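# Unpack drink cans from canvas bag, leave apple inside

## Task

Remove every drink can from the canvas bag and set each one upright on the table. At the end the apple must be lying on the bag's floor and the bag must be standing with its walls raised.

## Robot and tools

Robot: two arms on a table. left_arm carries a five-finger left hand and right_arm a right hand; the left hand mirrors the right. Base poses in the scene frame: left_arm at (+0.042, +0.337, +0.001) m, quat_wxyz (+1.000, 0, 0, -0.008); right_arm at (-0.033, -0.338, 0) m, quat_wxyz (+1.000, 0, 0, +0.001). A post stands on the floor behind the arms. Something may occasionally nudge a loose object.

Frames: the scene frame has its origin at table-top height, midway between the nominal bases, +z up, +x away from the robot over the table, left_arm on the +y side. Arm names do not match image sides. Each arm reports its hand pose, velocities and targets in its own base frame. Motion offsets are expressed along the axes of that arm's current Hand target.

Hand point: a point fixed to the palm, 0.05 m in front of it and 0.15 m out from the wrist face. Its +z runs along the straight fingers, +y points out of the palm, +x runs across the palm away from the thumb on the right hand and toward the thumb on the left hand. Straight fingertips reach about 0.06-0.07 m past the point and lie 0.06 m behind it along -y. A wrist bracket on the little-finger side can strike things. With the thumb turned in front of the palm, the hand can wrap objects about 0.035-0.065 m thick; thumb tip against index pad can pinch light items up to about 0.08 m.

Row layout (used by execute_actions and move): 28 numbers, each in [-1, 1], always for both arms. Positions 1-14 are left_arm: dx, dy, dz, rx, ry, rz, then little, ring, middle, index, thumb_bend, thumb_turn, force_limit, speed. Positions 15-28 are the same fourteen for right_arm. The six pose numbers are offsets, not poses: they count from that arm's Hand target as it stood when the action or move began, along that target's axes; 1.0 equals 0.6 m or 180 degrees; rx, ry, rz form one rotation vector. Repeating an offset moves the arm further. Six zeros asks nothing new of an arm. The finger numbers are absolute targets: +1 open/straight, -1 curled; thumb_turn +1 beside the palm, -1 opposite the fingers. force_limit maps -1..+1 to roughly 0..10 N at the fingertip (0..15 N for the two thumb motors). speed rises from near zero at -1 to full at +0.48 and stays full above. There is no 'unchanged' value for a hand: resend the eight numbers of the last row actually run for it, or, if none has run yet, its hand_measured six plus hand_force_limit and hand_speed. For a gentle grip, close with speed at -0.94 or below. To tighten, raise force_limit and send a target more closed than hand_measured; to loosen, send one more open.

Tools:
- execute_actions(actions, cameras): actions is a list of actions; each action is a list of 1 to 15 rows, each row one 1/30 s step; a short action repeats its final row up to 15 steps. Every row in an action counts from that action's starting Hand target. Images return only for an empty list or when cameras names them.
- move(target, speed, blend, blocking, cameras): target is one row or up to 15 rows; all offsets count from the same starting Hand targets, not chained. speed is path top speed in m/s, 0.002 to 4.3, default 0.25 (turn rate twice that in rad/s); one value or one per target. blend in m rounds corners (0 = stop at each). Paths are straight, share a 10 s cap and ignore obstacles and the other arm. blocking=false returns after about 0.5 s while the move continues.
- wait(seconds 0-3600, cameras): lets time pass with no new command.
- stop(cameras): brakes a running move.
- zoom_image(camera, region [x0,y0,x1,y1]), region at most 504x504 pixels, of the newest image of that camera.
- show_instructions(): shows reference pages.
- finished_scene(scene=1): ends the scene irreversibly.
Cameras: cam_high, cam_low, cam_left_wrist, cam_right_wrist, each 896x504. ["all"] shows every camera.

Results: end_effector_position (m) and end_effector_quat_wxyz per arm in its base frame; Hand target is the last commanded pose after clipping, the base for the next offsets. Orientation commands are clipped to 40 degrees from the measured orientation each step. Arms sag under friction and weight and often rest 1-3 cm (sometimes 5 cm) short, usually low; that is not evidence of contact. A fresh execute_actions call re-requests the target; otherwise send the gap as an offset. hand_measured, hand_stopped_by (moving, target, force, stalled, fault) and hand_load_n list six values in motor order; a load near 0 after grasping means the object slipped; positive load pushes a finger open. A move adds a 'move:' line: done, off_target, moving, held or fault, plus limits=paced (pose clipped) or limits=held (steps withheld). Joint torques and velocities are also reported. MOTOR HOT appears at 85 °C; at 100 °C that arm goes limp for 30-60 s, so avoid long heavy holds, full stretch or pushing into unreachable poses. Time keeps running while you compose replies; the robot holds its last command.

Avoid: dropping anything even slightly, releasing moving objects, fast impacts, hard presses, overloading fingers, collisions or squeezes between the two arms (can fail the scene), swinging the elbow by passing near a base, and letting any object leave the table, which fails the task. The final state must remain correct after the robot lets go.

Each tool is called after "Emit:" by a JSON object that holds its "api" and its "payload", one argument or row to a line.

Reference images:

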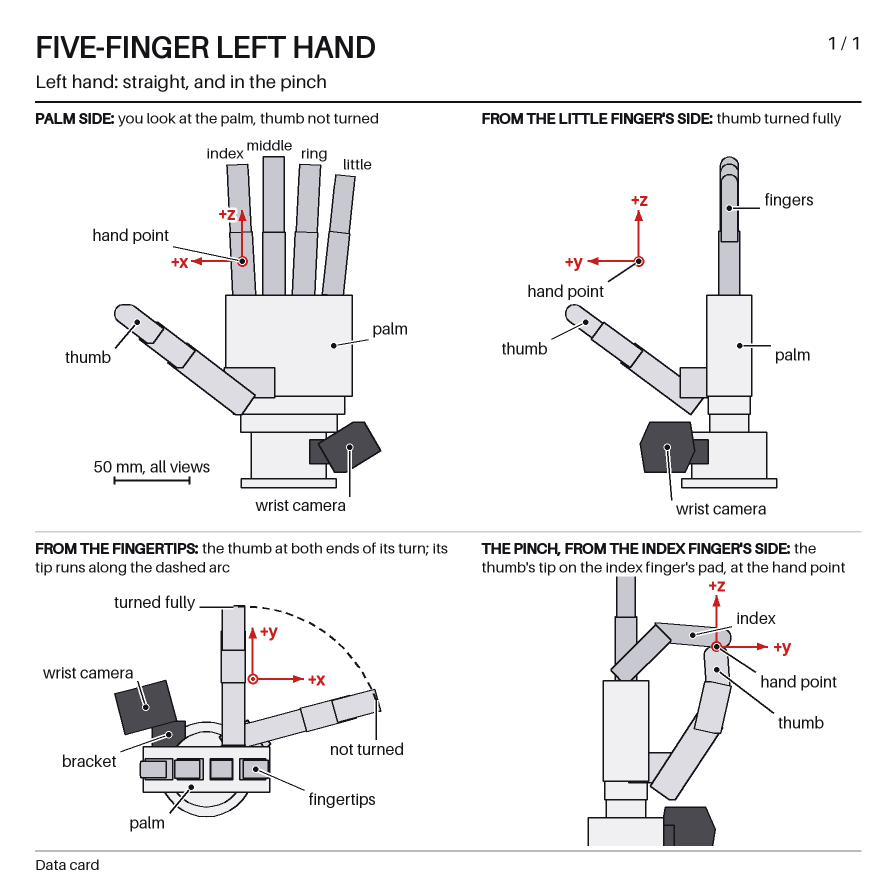

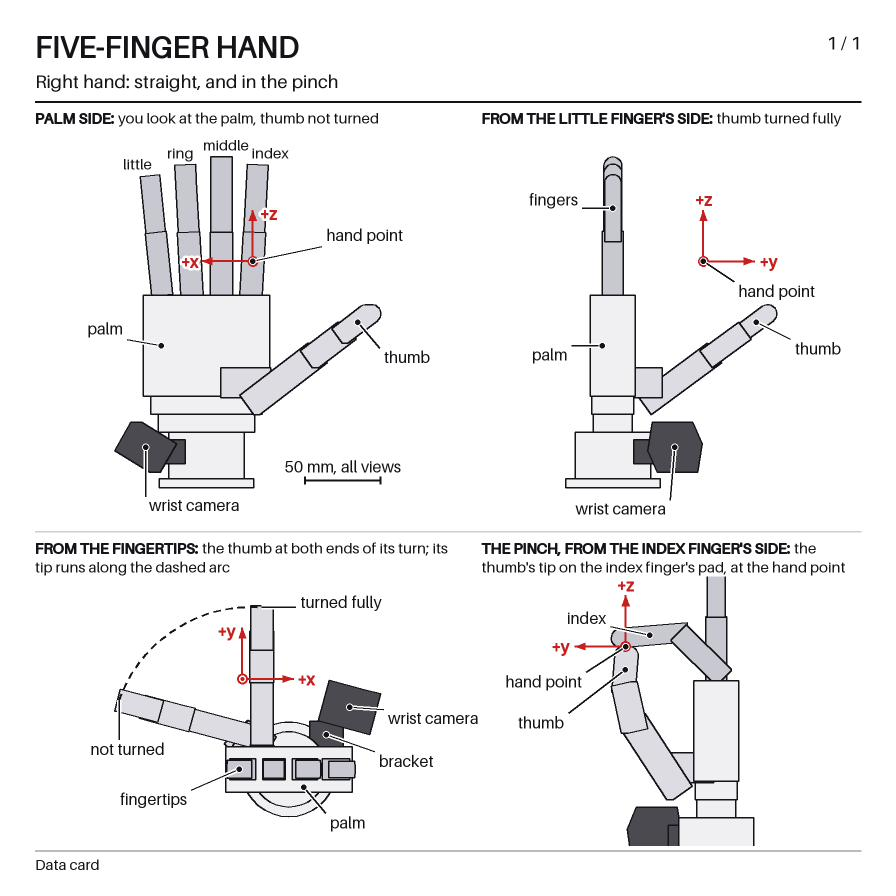

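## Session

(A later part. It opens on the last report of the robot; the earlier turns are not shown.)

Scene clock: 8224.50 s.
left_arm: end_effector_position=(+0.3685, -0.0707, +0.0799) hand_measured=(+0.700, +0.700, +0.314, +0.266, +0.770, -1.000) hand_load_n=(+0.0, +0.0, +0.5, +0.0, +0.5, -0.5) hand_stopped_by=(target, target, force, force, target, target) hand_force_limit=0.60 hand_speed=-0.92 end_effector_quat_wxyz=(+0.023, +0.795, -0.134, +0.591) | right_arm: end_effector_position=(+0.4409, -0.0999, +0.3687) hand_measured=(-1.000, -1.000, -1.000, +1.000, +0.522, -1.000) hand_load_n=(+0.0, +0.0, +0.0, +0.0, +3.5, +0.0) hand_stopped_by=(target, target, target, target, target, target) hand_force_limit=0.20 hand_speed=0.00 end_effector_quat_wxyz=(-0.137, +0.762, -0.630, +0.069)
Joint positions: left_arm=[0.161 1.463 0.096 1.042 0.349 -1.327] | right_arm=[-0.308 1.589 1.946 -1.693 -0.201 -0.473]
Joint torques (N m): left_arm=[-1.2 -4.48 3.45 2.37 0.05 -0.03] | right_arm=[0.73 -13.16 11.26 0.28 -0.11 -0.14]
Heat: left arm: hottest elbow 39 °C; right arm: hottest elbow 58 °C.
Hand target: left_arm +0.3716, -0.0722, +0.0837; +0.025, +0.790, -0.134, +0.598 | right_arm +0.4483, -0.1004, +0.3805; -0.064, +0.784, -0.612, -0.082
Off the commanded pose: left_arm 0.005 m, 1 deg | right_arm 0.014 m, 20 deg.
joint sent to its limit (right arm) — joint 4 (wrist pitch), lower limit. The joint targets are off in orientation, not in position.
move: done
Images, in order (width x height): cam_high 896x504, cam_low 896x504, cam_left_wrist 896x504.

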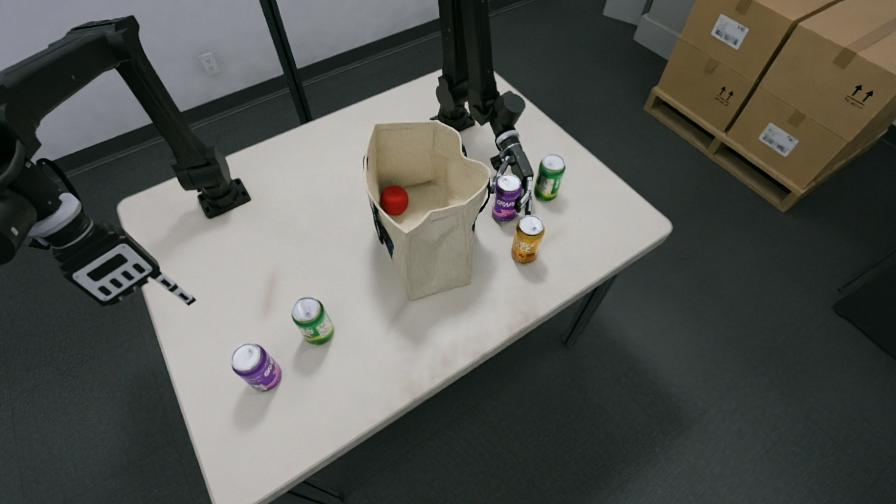

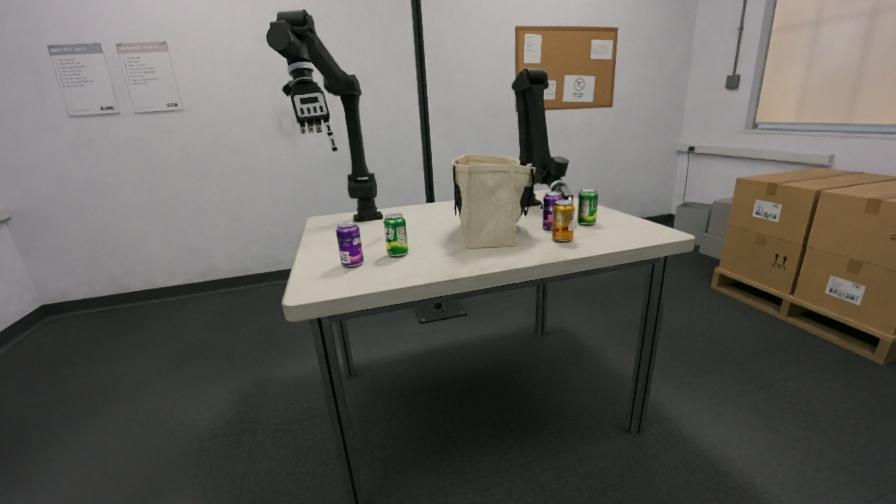

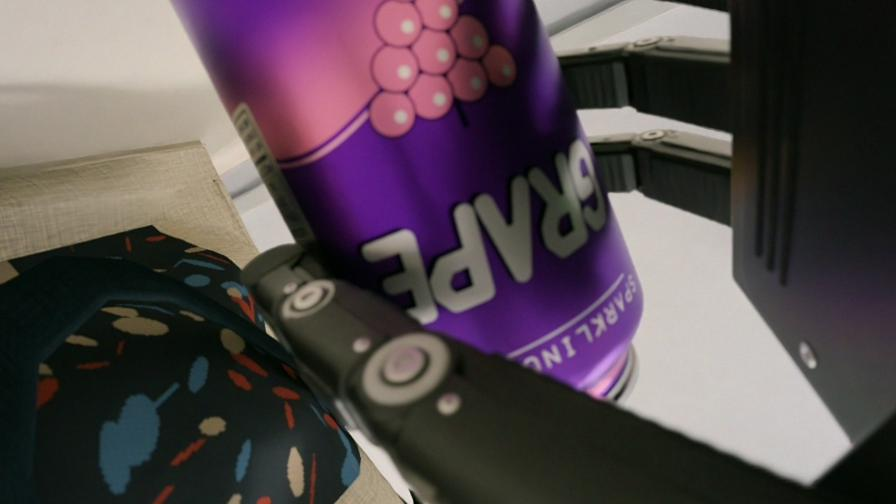

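Emit:
{"api": "move", "payload": {
  "target": [
    [0, 0, 0, 0, 0, 0, 0.95, 0.95, 0.95, 0.95, 0.92, -1, 0.0, -0.8, 0, 0, 0, 0, 0, 0, -1, -1, -1, 1, 0.52, -1, 0.2, 0.0]
  ],
  "speed": 0.02,
  "cameras": ["cam_low", "cam_left_wrist", "cam_high"]
}}

Emit:
{"api": "zoom_image", "payload": {
  "camera": "cam_high",
  "region": [440, 120, 580, 270]
}}

Scene clock: 8241.03 s.
left_arm: end_effector_position=(+0.3686, -0.0706, +0.0800) hand_measured=(+0.950, +0.950, +0.950, +0.950, +0.920, -1.000) hand_load_n=(+0.0, +0.0, -0.5, +0.0, +0.0, +0.0) hand_stopped_by=(target, target, target, target, target, target) hand_force_limit=0.00 hand_speed=-0.80 end_effector_quat_wxyz=(+0.024, +0.795, -0.133, +0.591) | right_arm: end_effector_position=(+0.4409, -0.0999, +0.3687) hand_measured=(-1.000, -1.000, -1.000, +1.000, +0.522, -1.000) hand_load_n=(+0.0, +0.0, +0.0, +0.0, +3.5, +0.0) hand_stopped_by=(target, target, target, target, target, target) hand_force_limit=0.20 hand_speed=0.00 end_effector_quat_wxyz=(-0.137, +0.762, -0.630, +0.069)
Joint positions: left_arm=[0.161 1.463 0.096 1.042 0.349 -1.33] | right_arm=[-0.308 1.589 1.946 -1.693 -0.201 -0.473]
Joint torques (N m): left_arm=[-1.38 -4.42 3.48 2.43 0.02 0.01] | right_arm=[0.73 -13.1 11.26 0.28 -0.11 -0.14]
Heat: left arm: hottest elbow 39 °C; right arm: hottest elbow 58 °C.
Hand target: left_arm +0.3716, -0.0722, +0.0837; +0.025, +0.790, -0.134, +0.598 | right_arm +0.4483, -0.1004, +0.3805; -0.064, +0.784, -0.612, -0.082
Off the commanded pose: left_arm 0.005 m, 1 deg | right_arm 0.014 m, 20 deg.
joint sent to its limit (right arm) — joint 4 (wrist pitch), lower limit. The joint targets are off in orientation, not in position.
move: done
Images, in order (width x height): cam_high 896x504, cam_low 896x504, cam_left_wrist 896x504.

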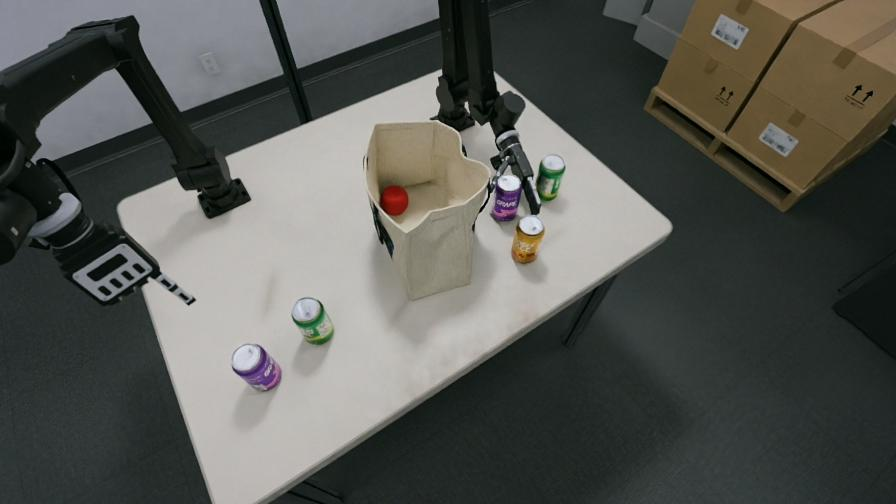

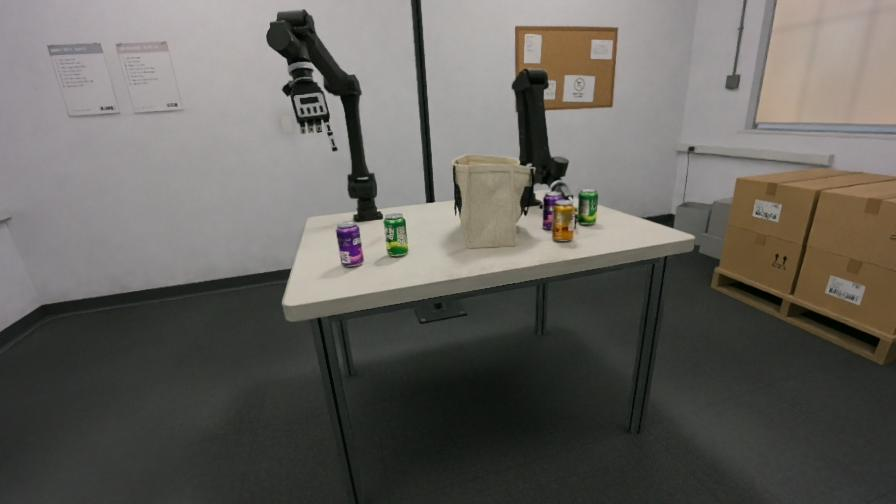

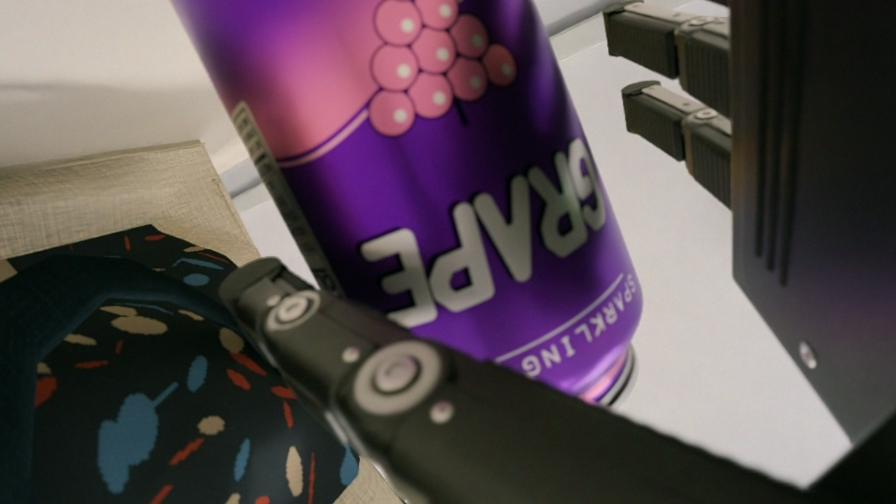

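Scaled by 3.360 from the camera's image (finer frame: 1280x720).

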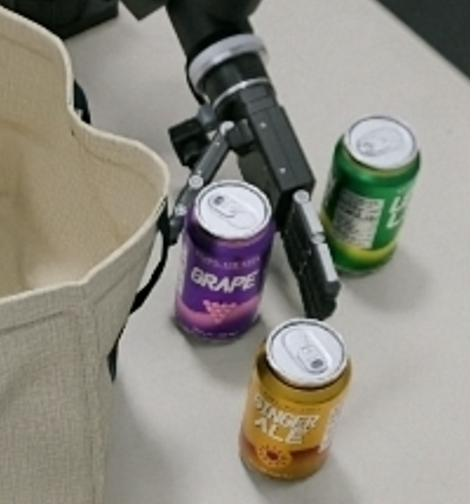

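Emit:
{"api": "move", "payload": {
  "target": [
    [0.0552, 0.0022, -0.0513, 0, 0, 0, 0.95, 0.95, 0.95, 0.95, 0.92, -1, 0.0, -0.8, 0, 0, 0, 0, 0, 0, -1, -1, -1, 1, 0.52, -1, 0.2, 0.0],
    [0.2358, -0.024, -0.14, 0, 0, 0, 0.95, 0.95, 0.95, 0.95, 0.92, -1, 0.0, -0.8, 0, 0, 0, 0, 0, 0, -1, -1, -1, 1, 0.52, -1, 0.2, 0.0]
  ],
  "speed": [0.03, 0.06],
  "blend": [0.01, 0],
  "cameras": ["cam_low", "cam_left_wrist", "cam_high"]
}}

Scene clock: 8265.53 s.
left_arm: end_effector_position=(+0.3261, -0.0706, +0.2159) hand_measured=(+0.950, +0.950, +0.950, +0.950, +0.920, -1.000) hand_load_n=(-0.5, +0.0, +0.0, +0.0, +0.0, +0.0) hand_stopped_by=(target, target, target, target, target, target) hand_force_limit=0.00 hand_speed=-0.80 end_effector_quat_wxyz=(+0.035, +0.803, -0.130, +0.580) | right_arm: end_effector_position=(+0.4409, -0.0999, +0.3687) hand_measured=(-1.000, -1.000, -1.000, +1.000, +0.522, -1.000) hand_load_n=(+0.0, +0.0, +0.0, +0.0, +3.5, +0.0) hand_stopped_by=(target, target, target, target, target, target) hand_force_limit=0.20 hand_speed=0.00 end_effector_quat_wxyz=(-0.137, +0.762, -0.630, +0.069)
Joint positions: left_arm=[0.215 0.462 0.255 -0.154 0.411 -1.322] | right_arm=[-0.308 1.589 1.946 -1.693 -0.201 -0.473]
Joint torques (N m): left_arm=[-0.03 0.26 13.11 1.25 0.16 0.15] | right_arm=[0.73 -13.1 11.26 0.27 -0.11 -0.14]
Heat: left arm: hottest elbow 39 °C; right arm: hottest elbow 58 °C.
Hand target: left_arm +0.3316, -0.0673, +0.2440; +0.025, +0.790, -0.134, +0.598 | right_arm +0.4483, -0.1004, +0.3805; -0.064, +0.784, -0.612, -0.082
Off the commanded pose: left_arm 0.029 m, 3 deg | right_arm 0.014 m, 20 deg.
joint sent to its limit (right arm) — joint 4 (wrist pitch), lower limit. The joint targets are off in orientation, not in position.
move: off_target (left_arm)
Images, in order (width x height): cam_high 896x504, cam_low 896x504, cam_left_wrist 896x504.

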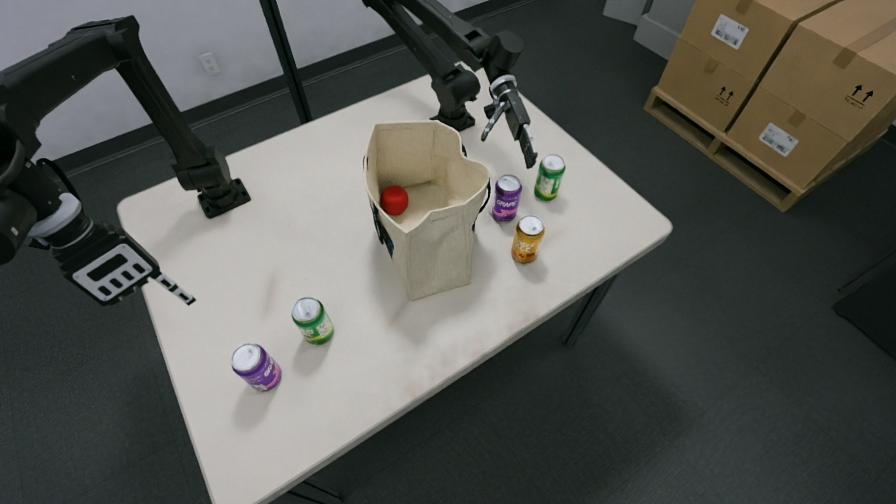

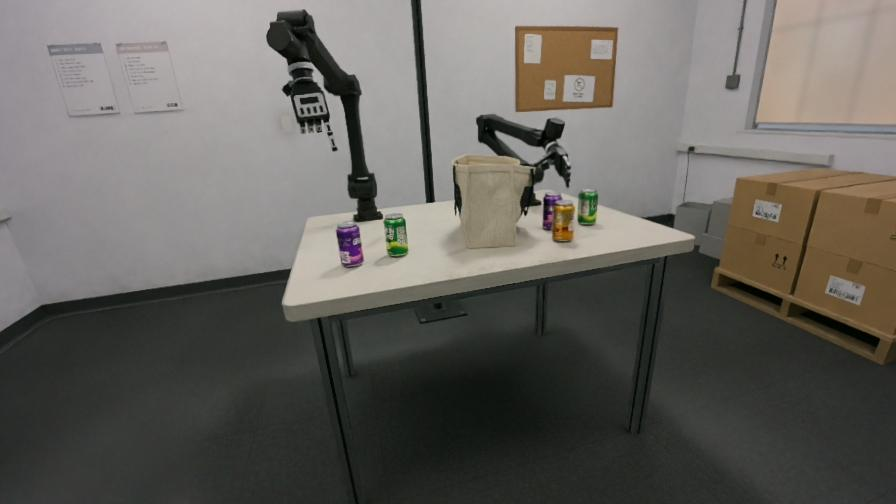

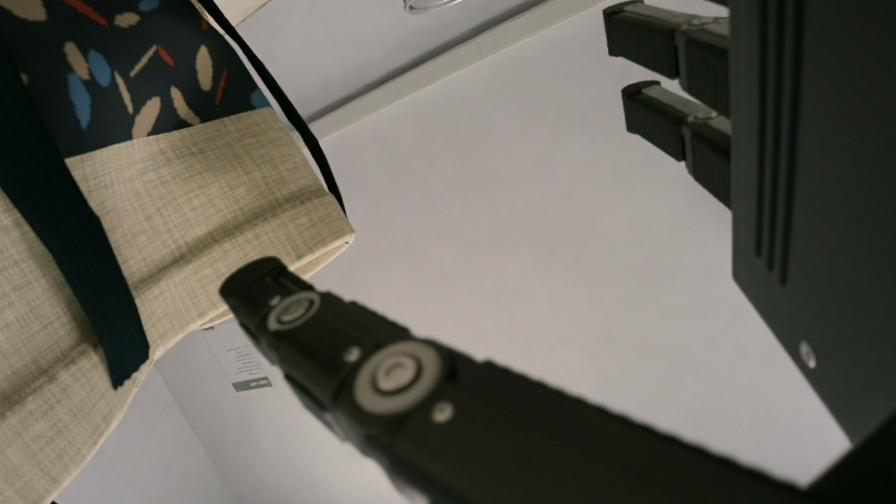

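Emit:
{"api": "zoom_image", "payload": {
  "camera": "cam_high",
  "region": [340, 100, 600, 320]
}}

Emit:
{"api": "zoom_image", "payload": {
  "camera": "cam_low",
  "region": [320, 130, 640, 290]
}}

Scaled by 1.938 from the camera's image (finer frame: 1280x720).

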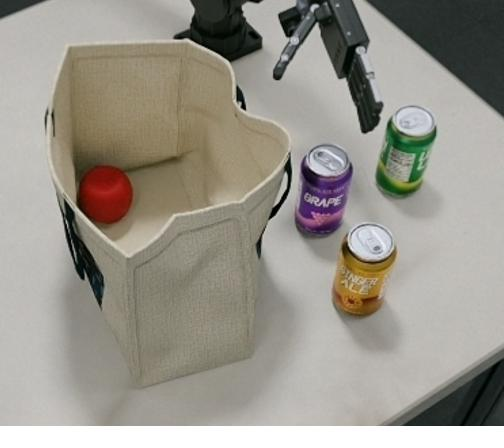

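Scaled by 1.575 from the camera's image (finer frame: 1280x720).

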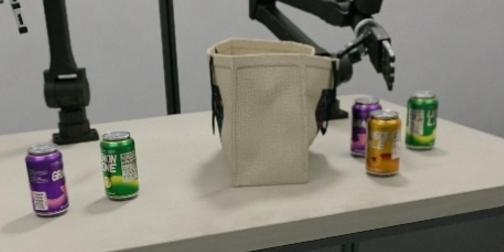

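Emit:
{"api": "move", "payload": {
  "target": [0.19, -0.03, -0.09, 0, 0, 0, 0.95, 0.95, 0.95, 0.95, 0.92, -1, 0.0, -0.8, 0, 0, 0, 0, 0, 0, -1, -1, -1, 1, 0.52, -1, 0.2, 0.0],
  "speed": 0.1,
  "cameras": ["cam_high", "cam_left_wrist"]
}}

Scene clock: 8287.27 s.
left_arm: end_effector_position=(+0.3139, -0.0618, +0.3465) hand_measured=(+0.950, +0.950, +0.950, +0.950, +0.920, -1.000) hand_load_n=(+0.0, +0.0, +0.0, +0.0, +0.0, +0.0) hand_stopped_by=(target, target, target, target, target, target) hand_force_limit=0.00 hand_speed=-0.80 end_effector_quat_wxyz=(+0.035, +0.799, -0.130, +0.586) | right_arm: end_effector_position=(+0.4409, -0.0999, +0.3687) hand_measured=(-1.000, -1.000, -1.000, +1.000, +0.522, -1.000) hand_load_n=(+0.0, +0.0, +0.0, +0.0, +3.5, +0.0) hand_stopped_by=(target, target, target, target, target, target) hand_force_limit=0.20 hand_speed=0.00 end_effector_quat_wxyz=(-0.137, +0.762, -0.630, +0.069)
Joint positions: left_arm=[0.292 0.407 0.584 -0.537 0.484 -1.295] | right_arm=[-0.308 1.589 1.946 -1.693 -0.201 -0.473]
Joint torques (N m): left_arm=[-0.09 2.2 12.9 1.18 0.2 0.14] | right_arm=[0.73 -13.1 11.28 0.28 -0.11 -0.14]
Heat: left arm: hottest elbow 42 °C; right arm: hottest elbow 58 °C.
Hand target: left_arm +0.3138, -0.0599, +0.3700; +0.025, +0.790, -0.134, +0.598 | right_arm +0.4483, -0.1004, +0.3805; -0.064, +0.784, -0.612, -0.082
Off the commanded pose: left_arm 0.023 m, 2 deg | right_arm 0.014 m, 20 deg.
joint sent to its limit (right arm) — joint 4 (wrist pitch), lower limit. The joint targets are off in orientation, not in position.
move: off_target (left_arm)

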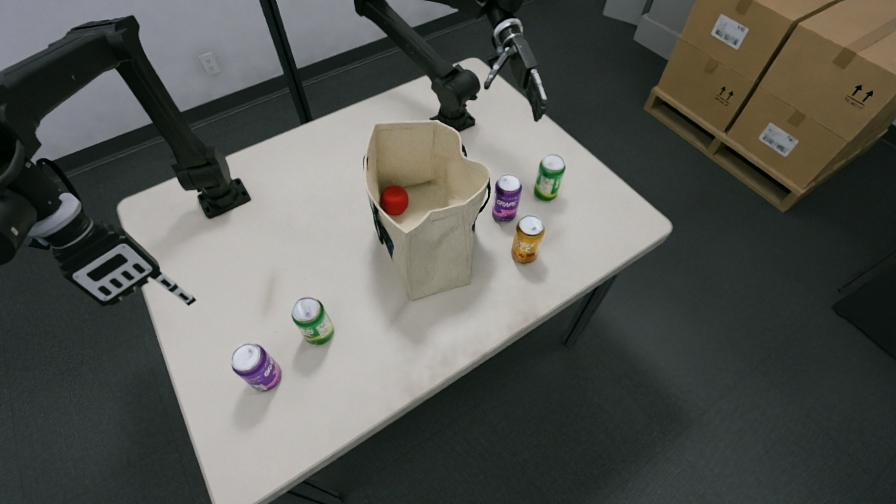

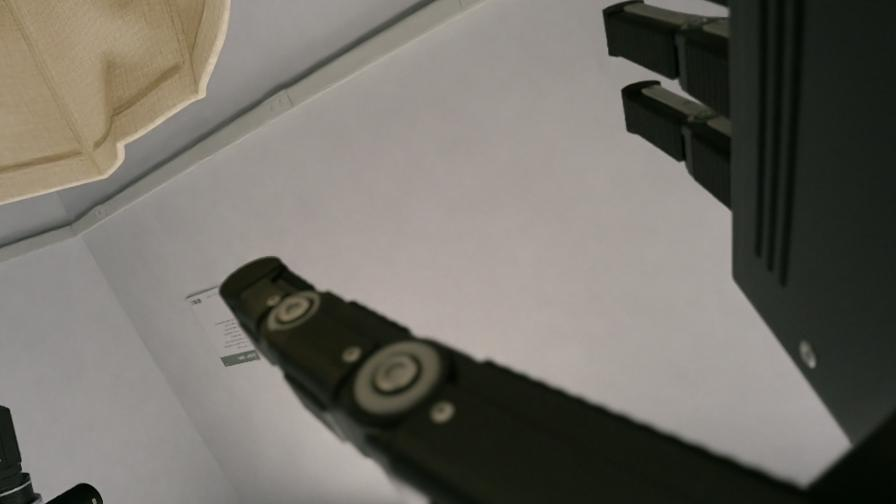

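Emit:
{"api": "finished_scene", "payload": {

}}

The scene is finished: the task was done.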